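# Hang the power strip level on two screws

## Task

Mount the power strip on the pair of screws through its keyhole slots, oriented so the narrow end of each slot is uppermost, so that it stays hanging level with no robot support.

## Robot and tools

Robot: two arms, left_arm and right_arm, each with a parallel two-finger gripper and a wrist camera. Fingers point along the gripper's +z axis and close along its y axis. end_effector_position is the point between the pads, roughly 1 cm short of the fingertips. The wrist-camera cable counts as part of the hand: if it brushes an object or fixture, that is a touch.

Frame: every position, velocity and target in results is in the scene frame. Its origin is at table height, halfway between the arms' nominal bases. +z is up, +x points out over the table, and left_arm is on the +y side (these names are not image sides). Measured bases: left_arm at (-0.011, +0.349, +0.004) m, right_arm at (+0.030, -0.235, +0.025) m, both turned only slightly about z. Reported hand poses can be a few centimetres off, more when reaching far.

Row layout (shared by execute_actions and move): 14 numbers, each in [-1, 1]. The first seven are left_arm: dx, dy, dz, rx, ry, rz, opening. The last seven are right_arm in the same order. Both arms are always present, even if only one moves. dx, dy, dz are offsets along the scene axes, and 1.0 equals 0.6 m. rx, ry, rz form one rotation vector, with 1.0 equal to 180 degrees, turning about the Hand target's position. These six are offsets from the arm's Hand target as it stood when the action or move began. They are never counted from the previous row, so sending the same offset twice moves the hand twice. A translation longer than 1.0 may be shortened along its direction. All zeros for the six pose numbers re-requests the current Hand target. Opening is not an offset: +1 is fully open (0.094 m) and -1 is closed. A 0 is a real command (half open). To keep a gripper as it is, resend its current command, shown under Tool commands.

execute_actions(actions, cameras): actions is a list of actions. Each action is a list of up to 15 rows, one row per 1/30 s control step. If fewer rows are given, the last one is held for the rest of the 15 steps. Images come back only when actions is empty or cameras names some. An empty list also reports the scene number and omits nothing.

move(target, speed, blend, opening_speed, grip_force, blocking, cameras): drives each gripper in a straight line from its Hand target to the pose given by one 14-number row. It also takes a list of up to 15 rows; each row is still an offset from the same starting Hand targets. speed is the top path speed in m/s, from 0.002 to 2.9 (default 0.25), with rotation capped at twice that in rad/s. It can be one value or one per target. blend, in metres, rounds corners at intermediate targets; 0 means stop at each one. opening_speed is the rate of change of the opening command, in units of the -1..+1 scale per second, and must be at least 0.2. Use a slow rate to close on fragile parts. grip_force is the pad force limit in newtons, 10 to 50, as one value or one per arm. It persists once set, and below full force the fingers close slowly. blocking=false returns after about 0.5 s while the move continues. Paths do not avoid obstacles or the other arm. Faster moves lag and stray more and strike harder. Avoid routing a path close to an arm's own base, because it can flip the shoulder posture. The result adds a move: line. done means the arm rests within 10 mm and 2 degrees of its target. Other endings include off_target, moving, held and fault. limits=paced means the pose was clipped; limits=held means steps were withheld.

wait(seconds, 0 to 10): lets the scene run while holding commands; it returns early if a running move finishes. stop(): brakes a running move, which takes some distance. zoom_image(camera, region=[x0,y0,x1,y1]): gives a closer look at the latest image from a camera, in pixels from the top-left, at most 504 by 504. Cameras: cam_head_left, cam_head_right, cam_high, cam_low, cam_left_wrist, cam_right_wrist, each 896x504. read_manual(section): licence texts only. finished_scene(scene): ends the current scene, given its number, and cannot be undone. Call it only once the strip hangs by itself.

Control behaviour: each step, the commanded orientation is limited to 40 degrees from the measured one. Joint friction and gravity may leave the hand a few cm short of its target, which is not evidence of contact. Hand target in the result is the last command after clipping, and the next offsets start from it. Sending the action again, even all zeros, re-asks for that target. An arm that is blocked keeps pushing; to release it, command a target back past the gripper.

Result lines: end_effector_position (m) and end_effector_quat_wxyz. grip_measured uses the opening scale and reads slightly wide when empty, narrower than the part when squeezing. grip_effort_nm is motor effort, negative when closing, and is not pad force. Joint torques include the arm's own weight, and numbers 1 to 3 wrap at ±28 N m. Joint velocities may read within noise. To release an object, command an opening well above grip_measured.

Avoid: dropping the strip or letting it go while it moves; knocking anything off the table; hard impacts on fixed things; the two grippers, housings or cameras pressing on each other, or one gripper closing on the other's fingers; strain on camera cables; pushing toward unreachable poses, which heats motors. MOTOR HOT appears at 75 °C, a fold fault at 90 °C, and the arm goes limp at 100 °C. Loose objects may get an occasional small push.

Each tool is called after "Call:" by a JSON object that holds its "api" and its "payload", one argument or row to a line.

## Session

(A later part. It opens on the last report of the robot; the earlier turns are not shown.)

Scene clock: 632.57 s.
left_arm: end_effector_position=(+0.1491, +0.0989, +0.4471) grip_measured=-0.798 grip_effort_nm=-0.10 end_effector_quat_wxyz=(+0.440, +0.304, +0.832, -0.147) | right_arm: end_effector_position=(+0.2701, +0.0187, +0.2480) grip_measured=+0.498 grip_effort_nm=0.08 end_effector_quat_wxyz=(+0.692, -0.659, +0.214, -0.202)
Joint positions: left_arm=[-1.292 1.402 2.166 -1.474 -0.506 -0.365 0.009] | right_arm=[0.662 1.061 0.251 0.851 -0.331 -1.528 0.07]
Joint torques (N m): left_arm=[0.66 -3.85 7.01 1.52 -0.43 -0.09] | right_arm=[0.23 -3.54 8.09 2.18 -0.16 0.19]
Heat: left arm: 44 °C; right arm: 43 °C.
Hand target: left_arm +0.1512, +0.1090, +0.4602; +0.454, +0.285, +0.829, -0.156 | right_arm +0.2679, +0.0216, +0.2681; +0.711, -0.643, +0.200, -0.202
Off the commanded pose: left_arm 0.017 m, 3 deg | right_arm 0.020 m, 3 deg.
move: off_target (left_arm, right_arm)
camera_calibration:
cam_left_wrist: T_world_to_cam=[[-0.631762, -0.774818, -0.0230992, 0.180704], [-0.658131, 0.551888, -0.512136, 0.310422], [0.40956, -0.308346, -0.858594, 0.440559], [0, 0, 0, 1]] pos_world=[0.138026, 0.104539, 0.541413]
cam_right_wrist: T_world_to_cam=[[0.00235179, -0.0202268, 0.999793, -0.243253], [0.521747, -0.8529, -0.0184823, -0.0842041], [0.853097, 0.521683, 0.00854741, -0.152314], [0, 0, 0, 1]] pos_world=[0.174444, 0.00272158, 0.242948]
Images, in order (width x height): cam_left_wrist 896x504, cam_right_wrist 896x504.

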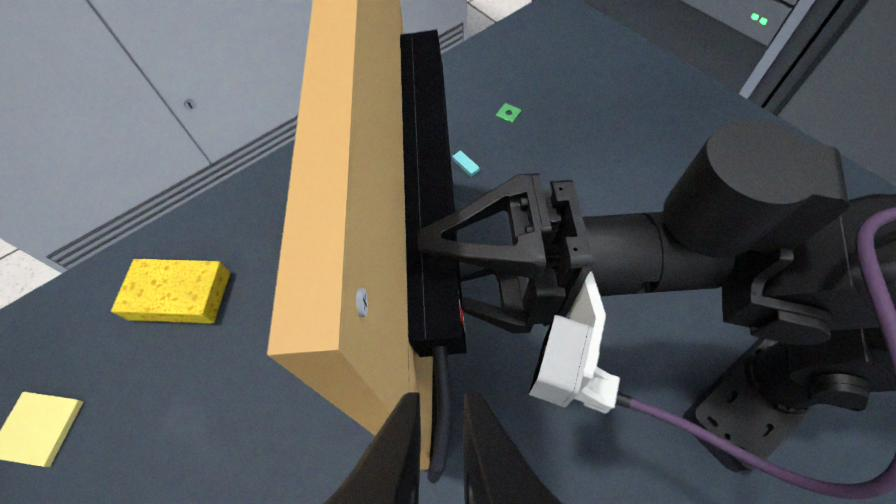

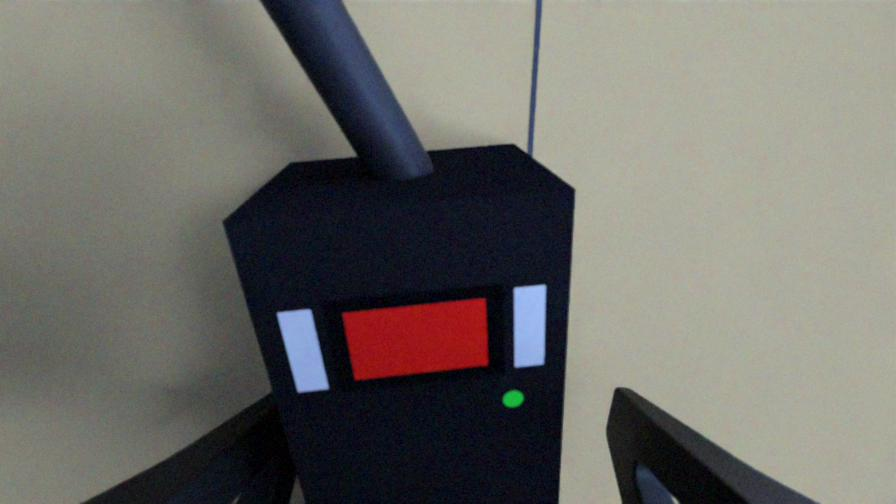

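Call:
{"api": "move", "payload": {
  "target": [
    [0,0,0,0,0,0,-0.8, 0,0,0,0,0,0,1.0],
    [0,0,0,0,0,0,-0.8, -0.0023,-0.0017,-0.0159,-0.0037,0.0051,0,1.0],
    [0,0,0,0,0,0,-0.8, -0.1186,-0.1643,-0.0159,-0.0037,0.0051,0,1.0]
  ],
  "speed": [0.03,0.04,0.06],
  "opening_speed": 0.5,
  "cameras": ["cam_left_wrist", "cam_right_wrist"]
}}

Scene clock: 649.20 s.
left_arm: end_effector_position=(+0.1491, +0.0989, +0.4471) grip_measured=-0.798 grip_effort_nm=-0.10 end_effector_quat_wxyz=(+0.440, +0.304, +0.832, -0.147) | right_arm: end_effector_position=(+0.1994, -0.0771, +0.2597) grip_measured=+0.998 grip_effort_nm=0.08 end_effector_quat_wxyz=(+0.705, -0.648, +0.203, -0.206)
Joint positions: left_arm=[-1.292 1.402 2.166 -1.474 -0.506 -0.365 0.009] | right_arm=[0.128 0.098 0.13 0.089 -0.871 -1.459 0.094]
Joint torques (N m): left_arm=[0.66 -3.86 6.98 1.52 -0.44 -0.08] | right_arm=[-0.44 1.37 6.32 1.63 -0.13 0.12]
Heat: left arm: 44 °C; right arm: 43 °C.
Hand target: left_arm +0.1512, +0.1090, +0.4602; +0.454, +0.285, +0.829, -0.156 | right_arm +0.1968, -0.0770, +0.2585; +0.706, -0.649, +0.205, -0.198
Off the commanded pose: left_arm 0.017 m, 3 deg | right_arm 0.003 m, 1 deg.
move: off_target (left_arm)
camera_calibration:
cam_left_wrist: T_world_to_cam=[[-0.631762, -0.774818, -0.0230992, 0.180704], [-0.658131, 0.551888, -0.512136, 0.310422], [0.40956, -0.308346, -0.858594, 0.440559], [0, 0, 0, 1]] pos_world=[0.138026, 0.104539, 0.541413]
cam_right_wrist: T_world_to_cam=[[-0.0275667, -0.0462209, 0.998551, -0.252455], [0.5296, -0.84789, -0.0246266, -0.128402], [0.8478, 0.528153, 0.0478521, -0.0508414], [0, 0, 0, 1]] pos_world=[0.104146, -0.0936877, 0.25136]
Images, in order (width x height): cam_left_wrist 896x504, cam_right_wrist 896x504.

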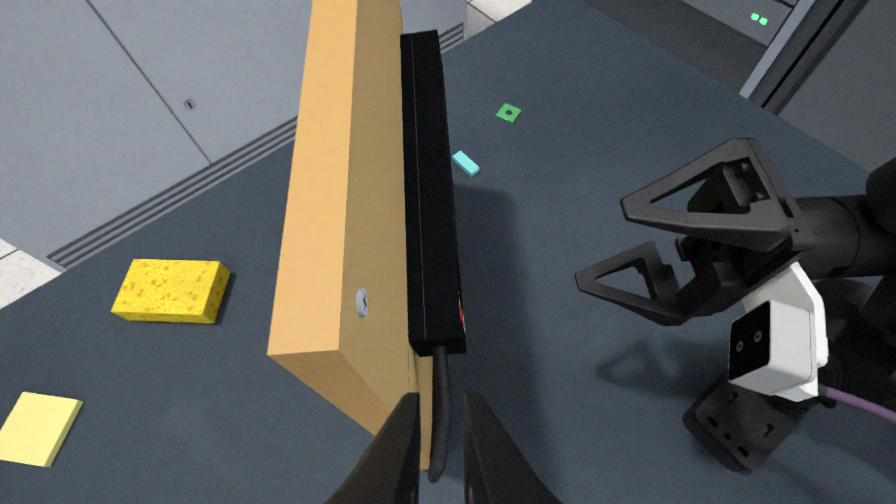

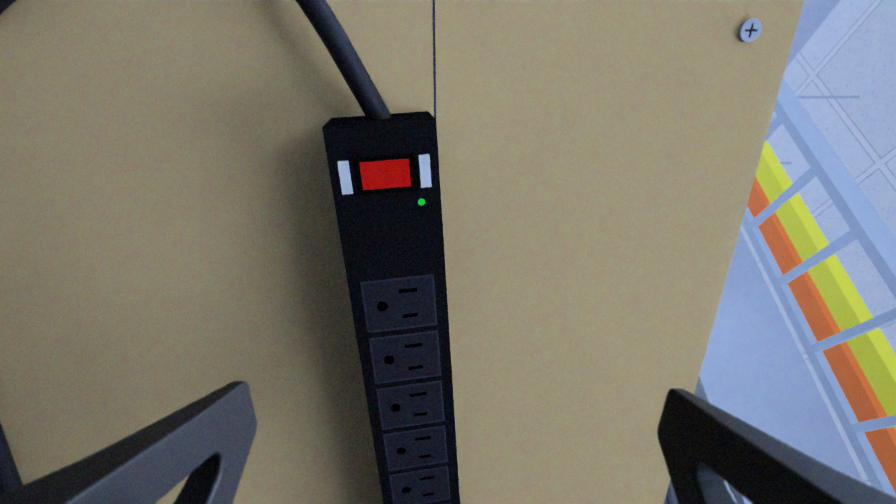

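Call:
{"api": "wait", "payload": {
  "seconds": 0,
  "cameras": ["cam_head_right", "cam_high", "cam_head_left"]
}}

Call:
{"api": "zoom_image", "payload": {
  "camera": "cam_head_right",
  "region": [320, 210, 540, 390]
}}

Call:
{"api": "zoom_image", "payload": {
  "camera": "cam_high",
  "region": [310, 100, 550, 300]
}}

Call:
{"api": "zoom_image", "payload": {
  "camera": "cam_head_left",
  "region": [320, 200, 520, 390]
}}

Scene clock: 649.90 s.
left_arm: end_effector_position=(+0.1491, +0.0989, +0.4471) grip_measured=-0.798 grip_effort_nm=-0.10 end_effector_quat_wxyz=(+0.440, +0.304, +0.832, -0.147) | right_arm: end_effector_position=(+0.1994, -0.0770, +0.2597) grip_measured=+0.998 grip_effort_nm=0.08 end_effector_quat_wxyz=(+0.705, -0.648, +0.203, -0.206)
Joint positions: left_arm=[-1.292 1.402 2.166 -1.474 -0.506 -0.365 0.009] | right_arm=[0.128 0.098 0.13 0.089 -0.871 -1.459 0.094]
Joint torques (N m): left_arm=[0.66 -3.85 6.99 1.52 -0.44 -0.08] | right_arm=[-0.44 1.55 6.46 1.61 -0.14 0.18]
Heat: left arm: 44 °C; right arm: 43 °C.
Hand target: left_arm +0.1512, +0.1090, +0.4602; +0.454, +0.285, +0.829, -0.156 | right_arm +0.1968, -0.0770, +0.2586; +0.706, -0.649, +0.205, -0.198
Tool commands: left_gripper/opening=-0.8 right_gripper/opening=+1.0
Off the commanded pose: left_arm 0.017 m, 3 deg | right_arm 0.003 m, 1 deg.
Images, in order (width x height): cam_head_left 896x504, cam_head_right 896x504, cam_high 896x504.

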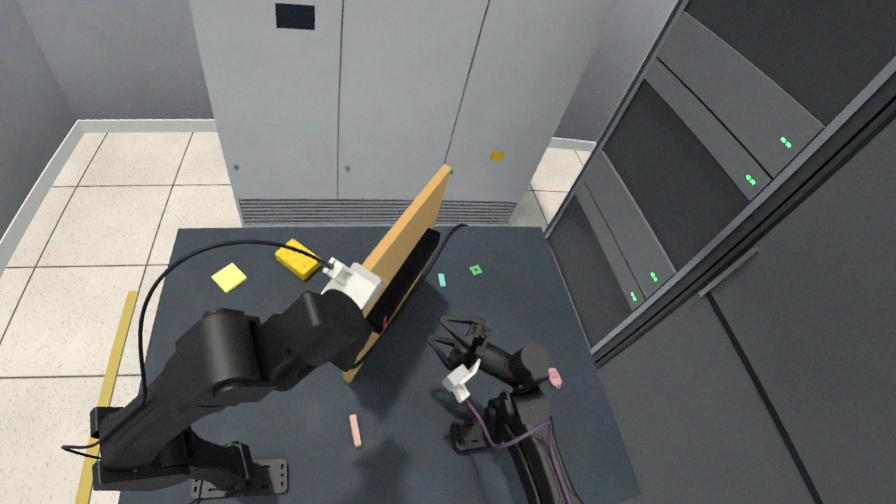

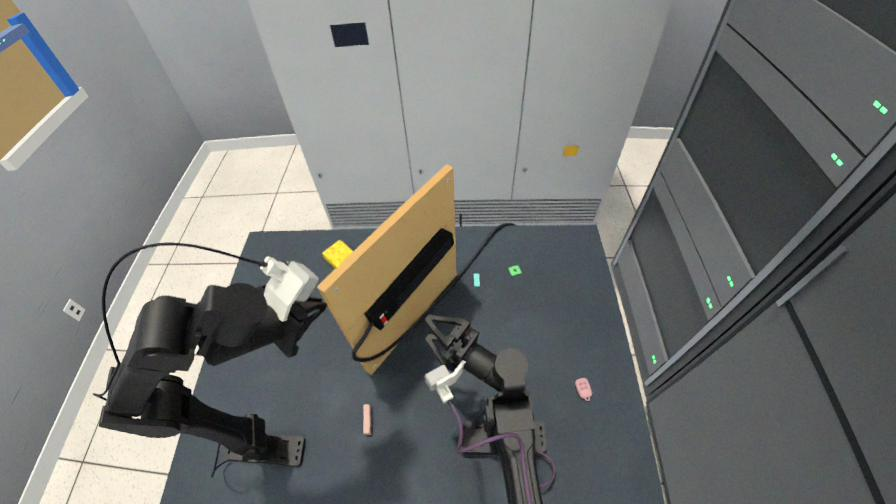

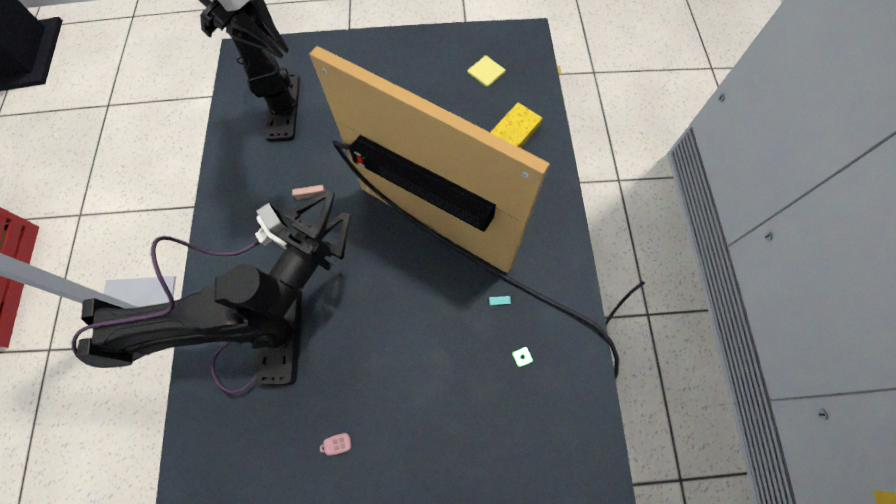

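Scaled by 2.291 from the camera's 896x504 image, which has a finer 1280x720 frame.

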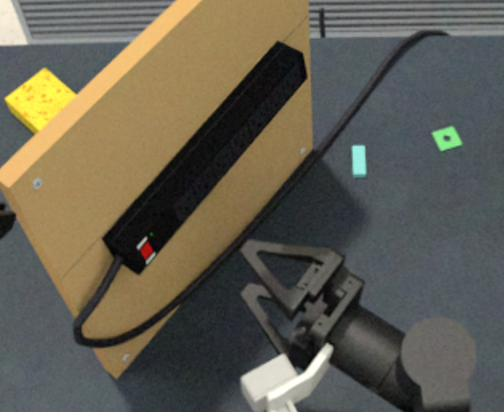

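Scaled by 2.100 from the camera's 896x504 image, which has a finer 1280x720 frame.

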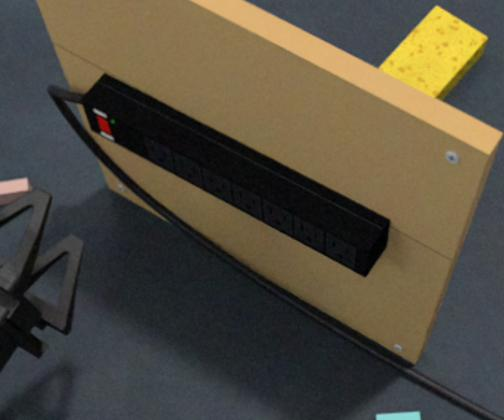

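Scaled by 2.520 from the camera's 896x504 image, which has a finer 1280x720 frame.

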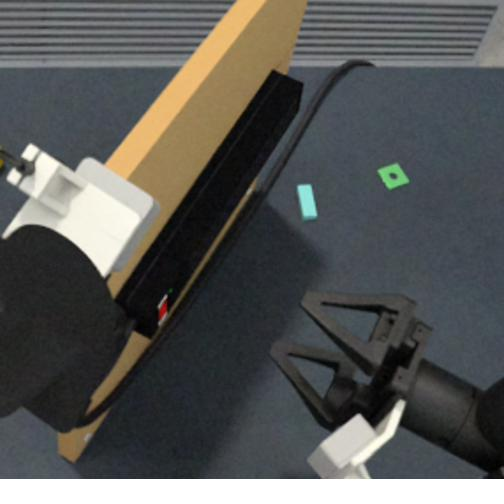

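Call:
{"api": "wait", "payload": {
  "seconds": 0,
  "cameras": ["cam_low", "cam_high"]
}}

Call:
{"api": "zoom_image", "payload": {
  "camera": "cam_low",
  "region": [250, 270, 450, 470]
}}

Call:
{"api": "zoom_image", "payload": {
  "camera": "cam_high",
  "region": [560, 240, 700, 400]
}}

Scene clock: 651.27 s.
left_arm: end_effector_position=(+0.1491, +0.0989, +0.4471) grip_measured=-0.798 grip_effort_nm=-0.10 end_effector_quat_wxyz=(+0.440, +0.304, +0.832, -0.147) | right_arm: end_effector_position=(+0.1994, -0.0770, +0.2597) grip_measured=+0.998 grip_effort_nm=0.08 end_effector_quat_wxyz=(+0.705, -0.648, +0.203, -0.206)
Joint positions: left_arm=[-1.292 1.402 2.166 -1.474 -0.506 -0.365 0.009] | right_arm=[0.128 0.098 0.13 0.089 -0.871 -1.459 0.094]
Joint torques (N m): left_arm=[0.66 -3.86 6.99 1.53 -0.43 -0.08] | right_arm=[-0.32 1.47 6.52 1.62 -0.07 0.12]
Heat: left arm: 44 °C; right arm: 42 °C.
Hand target: left_arm +0.1512, +0.1090, +0.4602; +0.454, +0.285, +0.829, -0.156 | right_arm +0.1968, -0.0770, +0.2586; +0.706, -0.649, +0.205, -0.198
Tool commands: left_gripper/opening=-0.8 right_gripper/opening=+1.0
Off the commanded pose: left_arm 0.017 m, 3 deg | right_arm 0.003 m, 1 deg.
Images, in order (width x height): cam_high 896x504, cam_low 896x504.

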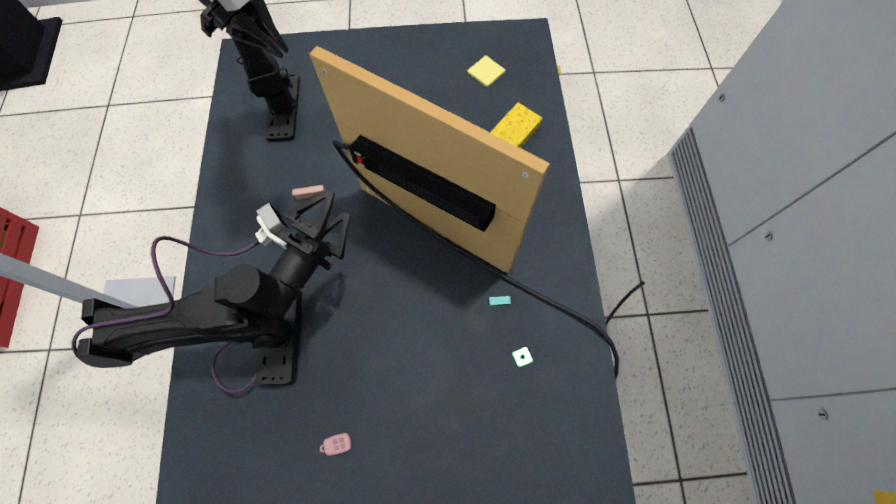

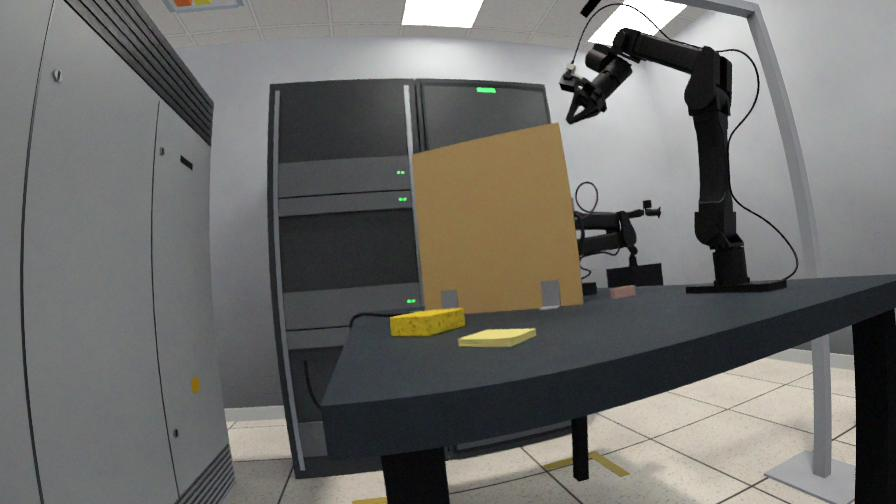

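Scaled by 2.520 from the camera's 896x504 image, which has a finer 1280x720 frame.

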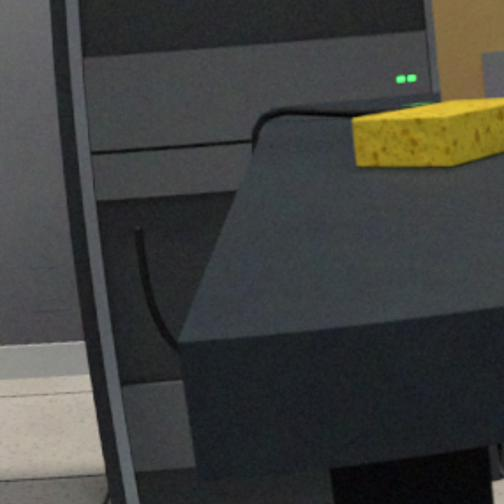

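Scaled by 3.150 from the camera's 896x504 image, which has a finer 1280x720 frame.

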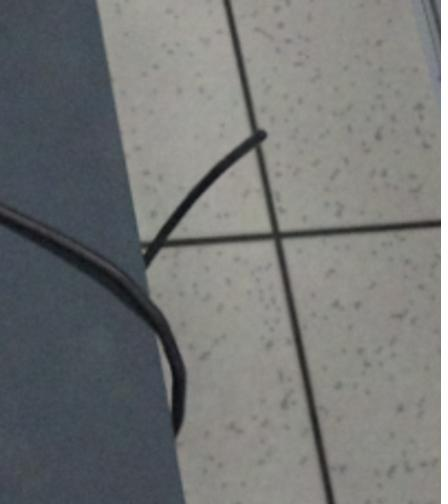

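Call:
{"api": "move", "payload": {
  "target": [0,0,0,0,0,0,-0.8, -0.0763,0.1593,-0.0100,-0.2010,0.1439,0,-0.95],
  "speed": 0.12,
  "opening_speed": 1.0,
  "cameras": ["cam_left_wrist", "cam_right_wrist", "cam_head_right"]
}}

Scene clock: 685.10 s.
left_arm: end_effector_position=(+0.1491, +0.0989, +0.4471) grip_measured=-0.798 grip_effort_nm=-0.10 end_effector_quat_wxyz=(+0.440, +0.304, +0.832, -0.147) | right_arm: end_effector_position=(+0.1511, +0.0174, +0.2419) grip_measured=-0.948 grip_effort_nm=-0.08 end_effector_quat_wxyz=(-0.401, +0.865, -0.281, +0.104)
Joint positions: left_arm=[-1.292 1.402 2.166 -1.474 -0.506 -0.365 0.009] | right_arm=[1.25 0.868 0.877 -0.738 0.171 -1.359 0.002]
Joint torques (N m): left_arm=[0.68 -3.86 6.99 1.53 -0.44 -0.08] | right_arm=[0.39 -0.59 9.22 1.59 0.1 0.1]
Heat: left arm: 44 °C; right arm: 41 °C.
Hand target: left_arm +0.1512, +0.1090, +0.4602; +0.454, +0.285, +0.829, -0.156 | right_arm +0.1510, +0.0186, +0.2527; -0.408, +0.861, -0.284, +0.104
Off the commanded pose: left_arm 0.017 m, 3 deg | right_arm 0.011 m, 1 deg.
move: off_target (left_arm, right_arm)
camera_calibration:
cam_left_wrist: T_world_to_cam=[[-0.631762, -0.774818, -0.0230992, 0.180704], [-0.658131, 0.551888, -0.512136, 0.310422], [0.40956, -0.308346, -0.858594, 0.440559], [0, 0, 0, 1]] pos_world=[0.138026, 0.104539, 0.541413]
cam_right_wrist: T_world_to_cam=[[0.400207, 0.543956, 0.737527, -0.243429], [0.589216, -0.769124, 0.247532, -0.0993454], [0.701896, 0.335499, -0.628317, 0.130084], [0, 0, 0, 1]] pos_world=[0.0646525, 0.0123629, 0.285861]
Images, in order (width x height): cam_head_right 896x504, cam_left_wrist 896x504, cam_right_wrist 896x504.

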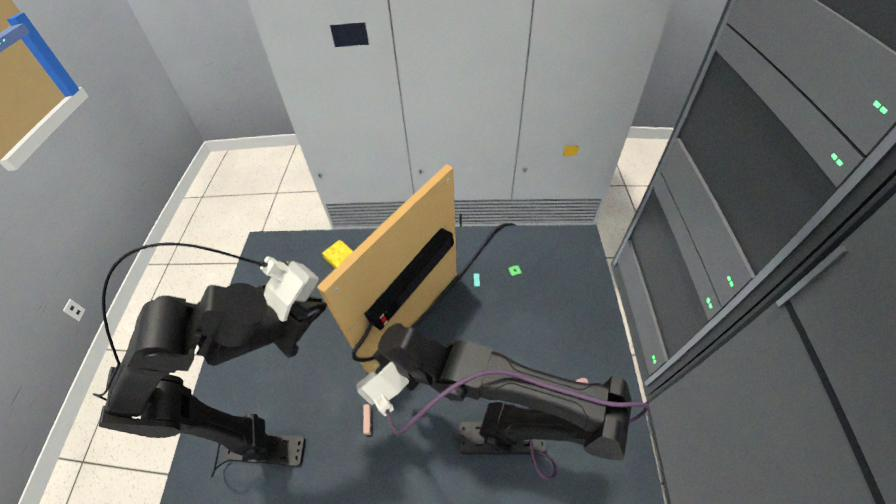

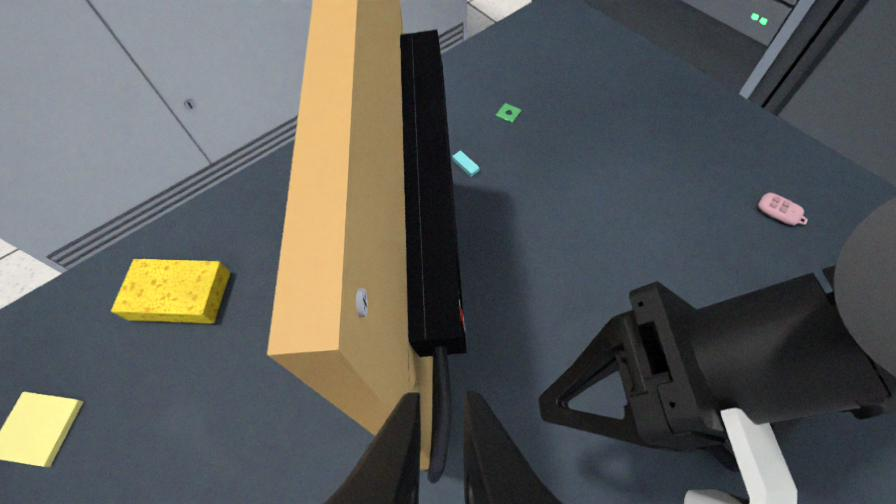

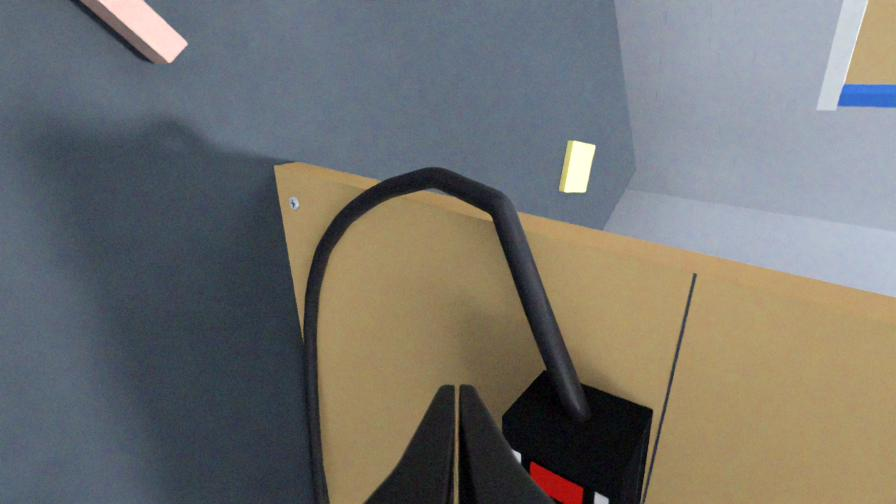

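Call:
{"api": "move", "payload": {
  "target": [0,0,0,0,0,0,-0.8, 0.0750,0.0897,-0.1195,0,0,0,-0.95],
  "speed": 0.08,
  "cameras": ["cam_left_wrist", "cam_right_wrist", "cam_head_right"]
}}

Scene clock: 692.70 s.
left_arm: end_effector_position=(+0.1491, +0.0989, +0.4471) grip_measured=-0.798 grip_effort_nm=-0.10 end_effector_quat_wxyz=(+0.440, +0.304, +0.832, -0.147) | right_arm: end_effector_position=(+0.1961, +0.0713, +0.1840) grip_measured=-0.948 grip_effort_nm=-0.08 end_effector_quat_wxyz=(-0.407, +0.861, -0.285, +0.109)
Joint positions: left_arm=[-1.292 1.402 2.166 -1.474 -0.506 -0.365 0.009] | right_arm=[1.145 1.135 0.748 -0.318 0.103 -1.424 0.002]
Joint torques (N m): left_arm=[0.66 -3.86 6.99 1.53 -0.44 -0.08] | right_arm=[-0.68 -3.04 5.86 1.98 -0.15 0.04]
Heat: left arm: 44 °C; right arm: 41 °C.
Hand target: left_arm +0.1512, +0.1090, +0.4602; +0.454, +0.285, +0.829, -0.156 | right_arm +0.1960, +0.0723, +0.1808; -0.408, +0.861, -0.284, +0.104
Off the commanded pose: left_arm 0.017 m, 3 deg | right_arm 0.003 m, 1 deg.
move: off_target (left_arm)
camera_calibration:
cam_left_wrist: T_world_to_cam=[[-0.631762, -0.774818, -0.0230992, 0.180704], [-0.658131, 0.551888, -0.512136, 0.310422], [0.40956, -0.308346, -0.858594, 0.440559], [0, 0, 0, 1]] pos_world=[0.138026, 0.104539, 0.541413]
cam_right_wrist: T_world_to_cam=[[0.399696, 0.530237, 0.747724, -0.248899], [0.577863, -0.778964, 0.243494, -0.066407], [0.71156, 0.334758, -0.617754, 0.0402276], [0, 0, 0, 1]] pos_world=[0.109234, 0.0667802, 0.227128]
Images, in order (width x height): cam_head_right 896x504, cam_left_wrist 896x504, cam_right_wrist 896x504.

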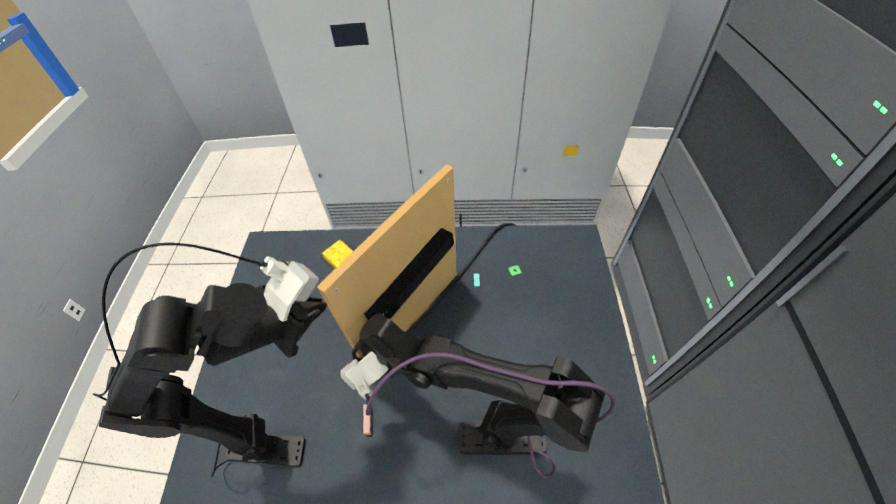

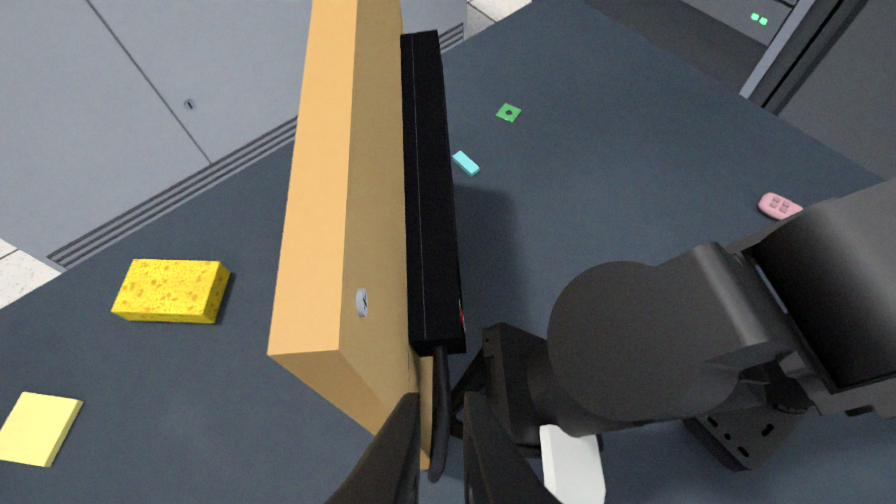

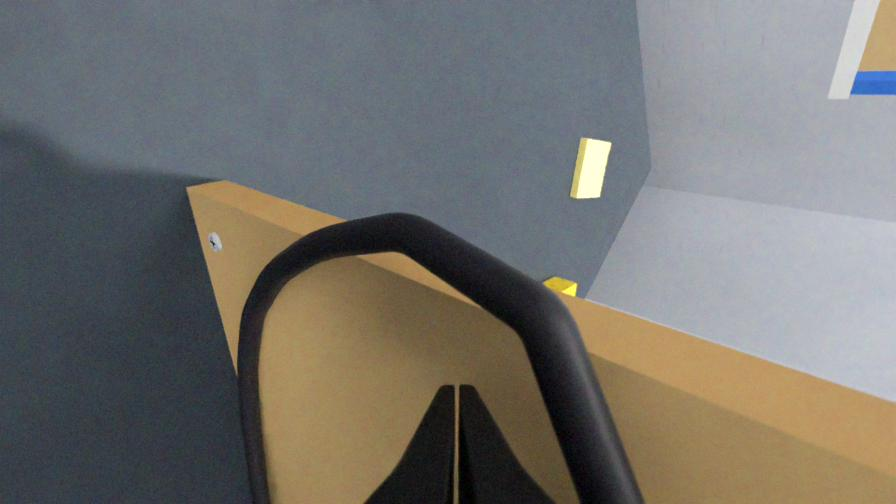

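Call:
{"api": "move", "payload": {
  "target": [
    [0,0,0,0,0,0,-0.8, -0.0166,0.0283,0.0267,0,0,0,-0.95],
    [0,0,0,0,0,0,-0.8, -0.0650,0.0752,0.0683,0,0,0,-0.95]
  ],
  "speed": 0.05,
  "blend": 0.01,
  "cameras": ["cam_left_wrist", "cam_right_wrist", "cam_head_right"]
}}

Scene clock: 696.40 s.
left_arm: end_effector_position=(+0.1491, +0.0989, +0.4471) grip_measured=-0.798 grip_effort_nm=-0.11 end_effector_quat_wxyz=(+0.440, +0.304, +0.832, -0.147) | right_arm: end_effector_position=(+0.1573, +0.1076, +0.2096) grip_measured=-0.949 grip_effort_nm=-0.07 end_effector_quat_wxyz=(-0.391, +0.869, -0.282, +0.112)
Joint positions: left_arm=[-1.292 1.402 2.166 -1.474 -0.506 -0.365 0.009] | right_arm=[1.365 1.244 0.947 -0.471 0.271 -1.284 0.002]
Joint torques (N m): left_arm=[0.65 -3.86 6.99 1.52 -0.44 -0.08] | right_arm=[0.13 -3.51 9.29 1.92 -0.02 0.14]
Heat: left arm: 44 °C; right arm: 42 °C.
Hand target: left_arm +0.1512, +0.1090, +0.4602; +0.454, +0.285, +0.829, -0.156 | right_arm +0.1569, +0.1175, +0.2219; -0.408, +0.861, -0.284, +0.104
Off the commanded pose: left_arm 0.017 m, 3 deg | right_arm 0.016 m, 2 deg.
move: off_target (left_arm, right_arm)
camera_calibration:
cam_left_wrist: T_world_to_cam=[[-0.631762, -0.774818, -0.0230992, 0.180704], [-0.658131, 0.551888, -0.512136, 0.310422], [0.40956, -0.308346, -0.858594, 0.440559], [0, 0, 0, 1]] pos_world=[0.138026, 0.104539, 0.541413]
cam_right_wrist: T_world_to_cam=[[0.399614, 0.559045, 0.726483, -0.270335], [0.580827, -0.767541, 0.271146, -0.0295209], [0.709188, 0.313607, -0.631429, 0.0770417], [0, 0, 0, 1]] pos_world=[0.0705393, 0.10431, 0.253045]
Images, in order (width x height): cam_head_right 896x504, cam_left_wrist 896x504, cam_right_wrist 896x504.

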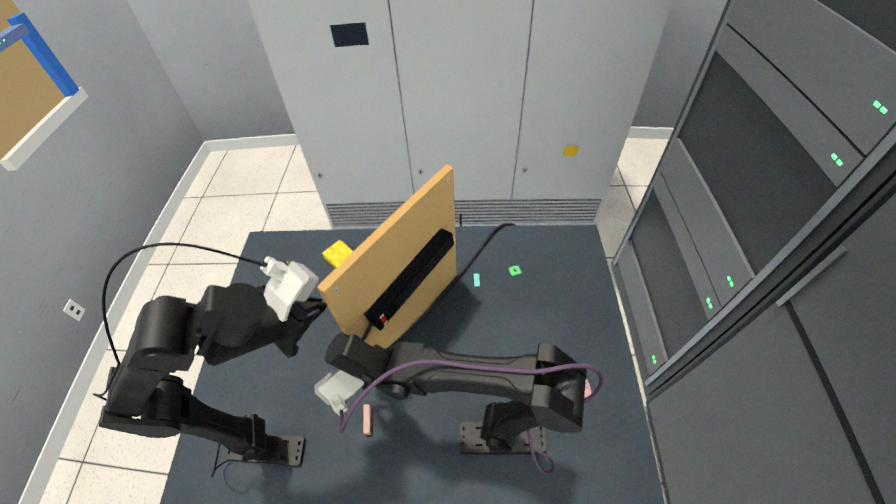

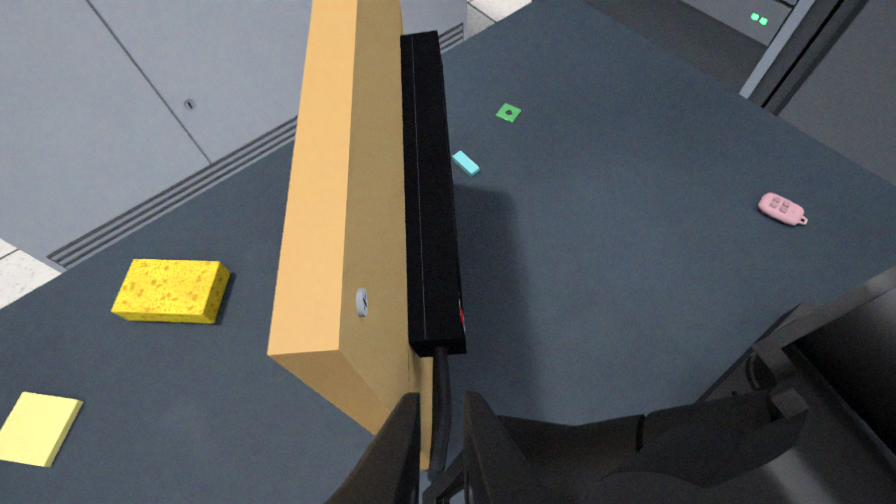

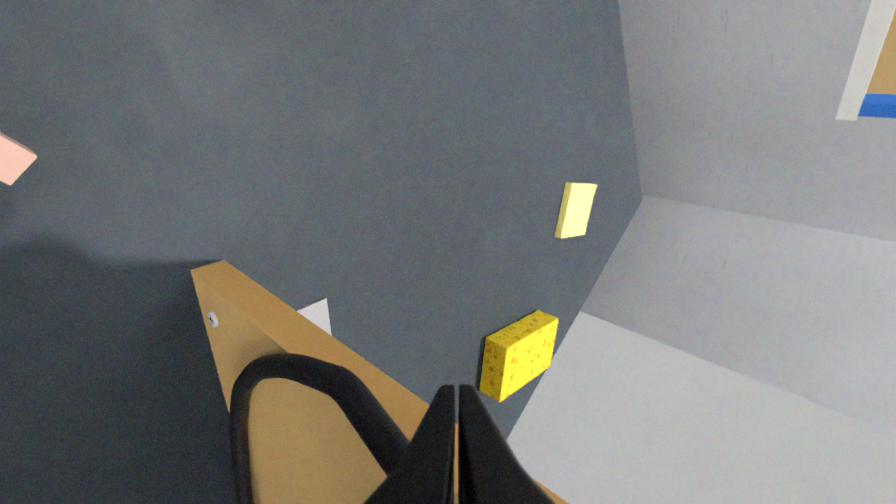

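Call:
{"api": "move", "payload": {
  "target": [
    [0,0,0,0,0,0,-0.8, -0.0728,-0.1016,0.0167,0,0,0,-0.95],
    [0,0,0,0,0,0,-0.8, 0.0110,-0.1700,-0.1743,0.2031,0.0915,-0.1134,-0.3]
  ],
  "speed": 0.12,
  "blend": 0.02,
  "cameras": ["cam_left_wrist", "cam_right_wrist", "cam_head_right"]
}}

Scene clock: 711.53 s.
left_arm: end_effector_position=(+0.1491, +0.0989, +0.4471) grip_measured=-0.798 grip_effort_nm=-0.10 end_effector_quat_wxyz=(+0.440, +0.304, +0.832, -0.147) | right_arm: end_effector_position=(+0.1641, +0.0153, +0.1168) grip_measured=-0.302 grip_effort_nm=0.08 end_effector_quat_wxyz=(-0.578, +0.643, -0.502, -0.033)
Joint positions: left_arm=[-1.292 1.402 2.166 -1.474 -0.506 -0.365 0.009] | right_arm=[1.26 0.797 0.007 0.441 0.26 -0.757 0.033]
Joint torques (N m): left_arm=[0.65 -3.85 6.98 1.52 -0.44 -0.08] | right_arm=[-0.17 0.24 5.42 2.21 -0.11 0.12]
Heat: left arm: 44 °C; right arm: 42 °C.
Hand target: left_arm +0.1512, +0.1090, +0.4602; +0.454, +0.285, +0.829, -0.156 | right_arm +0.1635, +0.0155, +0.1172; -0.587, +0.634, -0.502, -0.042
Off the commanded pose: left_arm 0.017 m, 3 deg | right_arm 0.001 m, 2 deg.
joint sent to its limit (right arm) — joint 3 (elbow), lower limit, where the elbow is as bent as it goes. The joint targets still meet the commanded pose.
move: off_target (left_arm)
camera_calibration:
cam_left_wrist: T_world_to_cam=[[-0.631762, -0.774818, -0.0230992, 0.180704], [-0.658131, 0.551888, -0.512136, 0.310422], [0.40956, -0.308346, -0.858594, 0.440559], [0, 0, 0, 1]] pos_world=[0.138026, 0.104539, 0.541413]
cam_right_wrist: T_world_to_cam=[[0.688693, -0.143486, 0.710713, -0.188899], [0.24397, -0.877205, -0.41351, 0.0578501], [0.682774, 0.458174, -0.569119, 0.0374337], [0, 0, 0, 1]] pos_world=[0.0904211, 0.00649088, 0.179479]
Images, in order (width x height): cam_head_right 896x504, cam_left_wrist 896x504, cam_right_wrist 896x504.

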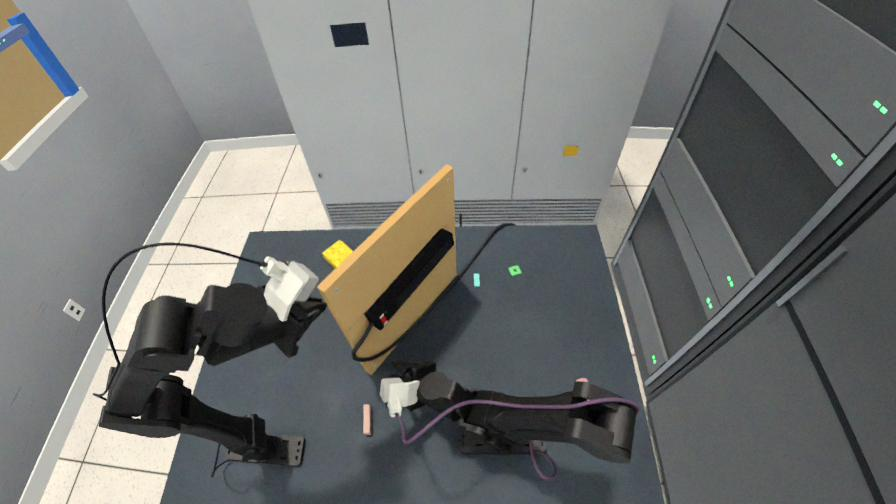

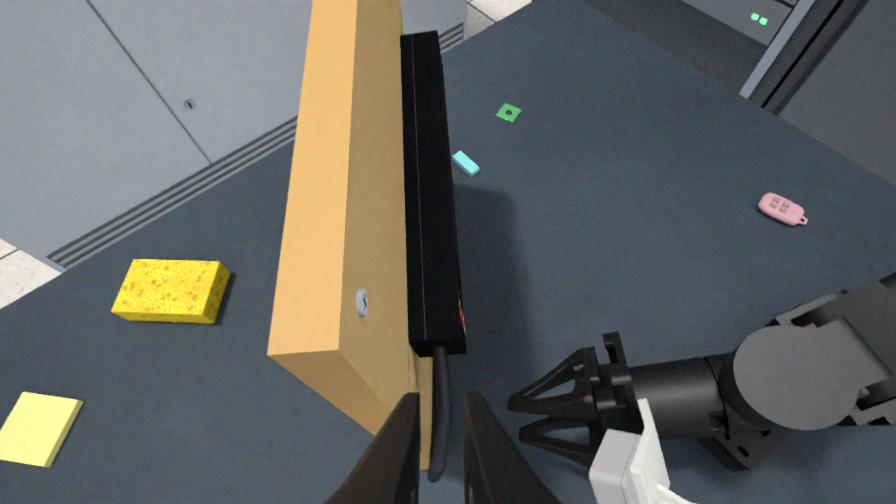

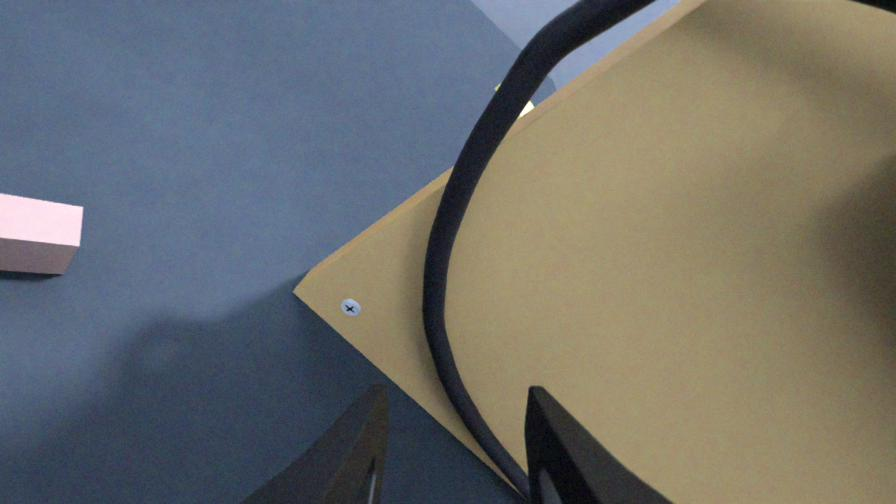

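Call:
{"api": "move", "payload": {
  "target": [
    [0,0,0,0,0,0,-0.8, -0.0005,0.0208,-0.0233,0,0,0,-0.3],
    [0,0,0,0,0,0,-0.8, 0.0553,0.0942,-0.0623,0,0,0,-0.3]
  ],
  "speed": 0.07,
  "blend": 0.005,
  "cameras": ["cam_right_wrist"]
}}

Scene clock: 716.87 s.
left_arm: end_effector_position=(+0.1491, +0.0989, +0.4471) grip_measured=-0.798 grip_effort_nm=-0.10 end_effector_quat_wxyz=(+0.440, +0.304, +0.832, -0.147) | right_arm: end_effector_position=(+0.1926, +0.0612, +0.0624) grip_measured=-0.302 grip_effort_nm=0.08 end_effector_quat_wxyz=(-0.555, +0.655, -0.512, -0.029)
Joint positions: left_arm=[-1.292 1.402 2.166 -1.474 -0.506 -0.365 0.009] | right_arm=[1.19 1.705 0.107 1.199 0.194 -0.774 0.033]
Joint torques (N m): left_arm=[0.66 -3.85 6.99 1.53 -0.44 -0.08] | right_arm=[-0.46 -3.43 3.96 2.78 -0.1 0.1]
Heat: left arm: 44 °C; right arm: 41 °C.
Hand target: left_arm +0.1512, +0.1090, +0.4602; +0.454, +0.285, +0.829, -0.156 | right_arm +0.1968, +0.0720, +0.0798; -0.587, +0.634, -0.502, -0.042
Off the commanded pose: left_arm 0.017 m, 3 deg | right_arm 0.021 m, 5 deg.
move: off_target (left_arm, right_arm)
camera_calibration:
cam_right_wrist: T_world_to_cam=[[0.707102, -0.11226, 0.698143, -0.167977], [0.230519, -0.896784, -0.377677, 0.0701954], [0.668482, 0.427991, -0.60824, -0.0269769], [0, 0, 0, 1]] pos_world=[0.120629, 0.0556389, 0.127375]
Images, in order (width x height): cam_right_wrist 896x504.

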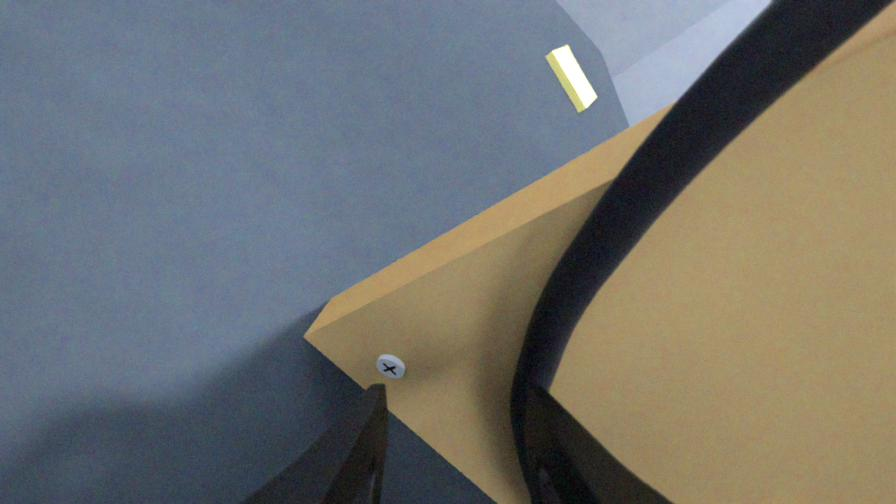

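Call:
{"api": "move", "payload": {
  "target": [0,0,0,0,0,0,-0.8, 0.0025,-0.0222,0.0200,0,0,0,-0.3],
  "speed": 0.05,
  "cameras": ["cam_right_wrist"]
}}

Scene clock: 719.57 s.
left_arm: end_effector_position=(+0.1491, +0.0989, +0.4471) grip_measured=-0.798 grip_effort_nm=-0.10 end_effector_quat_wxyz=(+0.440, +0.304, +0.832, -0.147) | right_arm: end_effector_position=(+0.1992, +0.0597, +0.0879) grip_measured=-0.302 grip_effort_nm=0.08 end_effector_quat_wxyz=(-0.583, +0.637, -0.503, -0.036)
Joint positions: left_arm=[-1.292 1.402 2.166 -1.474 -0.506 -0.365 0.009] | right_arm=[1.15 1.589 0.096 1.166 0.157 -0.787 0.033]
Joint torques (N m): left_arm=[0.66 -3.85 6.98 1.52 -0.43 -0.08] | right_arm=[-0.36 -6.04 2.24 2.04 -0.14 0.09]
Heat: left arm: 44 °C; right arm: 42 °C.
Hand target: left_arm +0.1512, +0.1090, +0.4602; +0.454, +0.285, +0.829, -0.156 | right_arm +0.1982, +0.0587, +0.0919; -0.587, +0.634, -0.502, -0.042
Off the commanded pose: left_arm 0.017 m, 3 deg | right_arm 0.004 m, 1 deg.
move: off_target (left_arm)
camera_calibration:
cam_right_wrist: T_world_to_cam=[[0.688025, -0.157046, 0.70849, -0.185098], [0.24173, -0.870947, -0.427805, 0.0776145], [0.684243, 0.465604, -0.56127, -0.0247409], [0, 0, 0, 1]] pos_world=[0.125519, 0.0500487, 0.150458]
Images, in order (width x height): cam_right_wrist 896x504.

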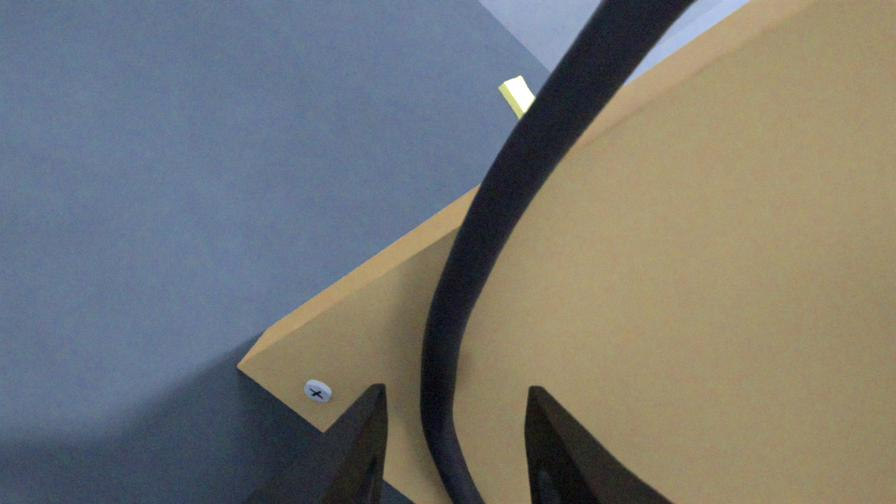

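Call:
{"api": "move", "payload": {
  "target": [0,0,0,0,0,0,-0.8, 0.0097,0.0136,0.0,0,0,0,-0.3],
  "speed": 0.03,
  "cameras": ["cam_right_wrist"]
}}

Scene clock: 721.00 s.
left_arm: end_effector_position=(+0.1491, +0.0989, +0.4471) grip_measured=-0.798 grip_effort_nm=-0.10 end_effector_quat_wxyz=(+0.440, +0.304, +0.832, -0.147) | right_arm: end_effector_position=(+0.2021, +0.0621, +0.0904) grip_measured=-0.302 grip_effort_nm=0.08 end_effector_quat_wxyz=(-0.586, +0.635, -0.502, -0.037)
Joint positions: left_arm=[-1.292 1.402 2.166 -1.474 -0.506 -0.365 0.009] | right_arm=[1.141 1.589 0.108 1.161 0.148 -0.79 0.033]
Joint torques (N m): left_arm=[0.66 -3.86 6.99 1.52 -0.43 -0.08] | right_arm=[-0.39 -3.02 4.85 2.01 -0.12 0.09]
Heat: left arm: 44 °C; right arm: 42 °C.
Hand target: left_arm +0.1512, +0.1090, +0.4602; +0.454, +0.285, +0.829, -0.156 | right_arm +0.2041, +0.0669, +0.0920; -0.587, +0.634, -0.501, -0.042
Off the commanded pose: left_arm 0.017 m, 3 deg | right_arm 0.005 m, 1 deg.
move: off_target (left_arm)
camera_calibration:
cam_right_wrist: T_world_to_cam=[[0.686135, -0.161071, 0.709418, -0.187886], [0.242967, -0.868444, -0.432171, 0.0800326], [0.685701, 0.468893, -0.556735, -0.027356], [0, 0, 0, 1]] pos_world=[0.128228, 0.0520679, 0.152647]
Images, in order (width x height): cam_right_wrist 896x504.

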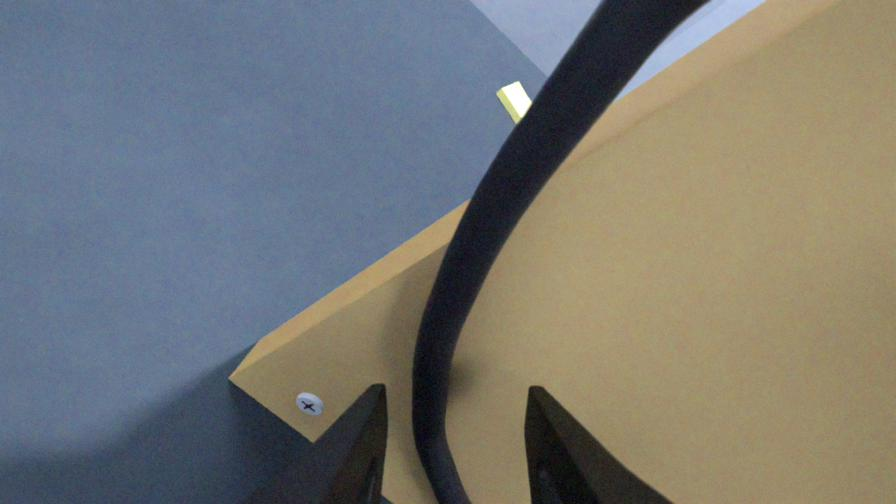

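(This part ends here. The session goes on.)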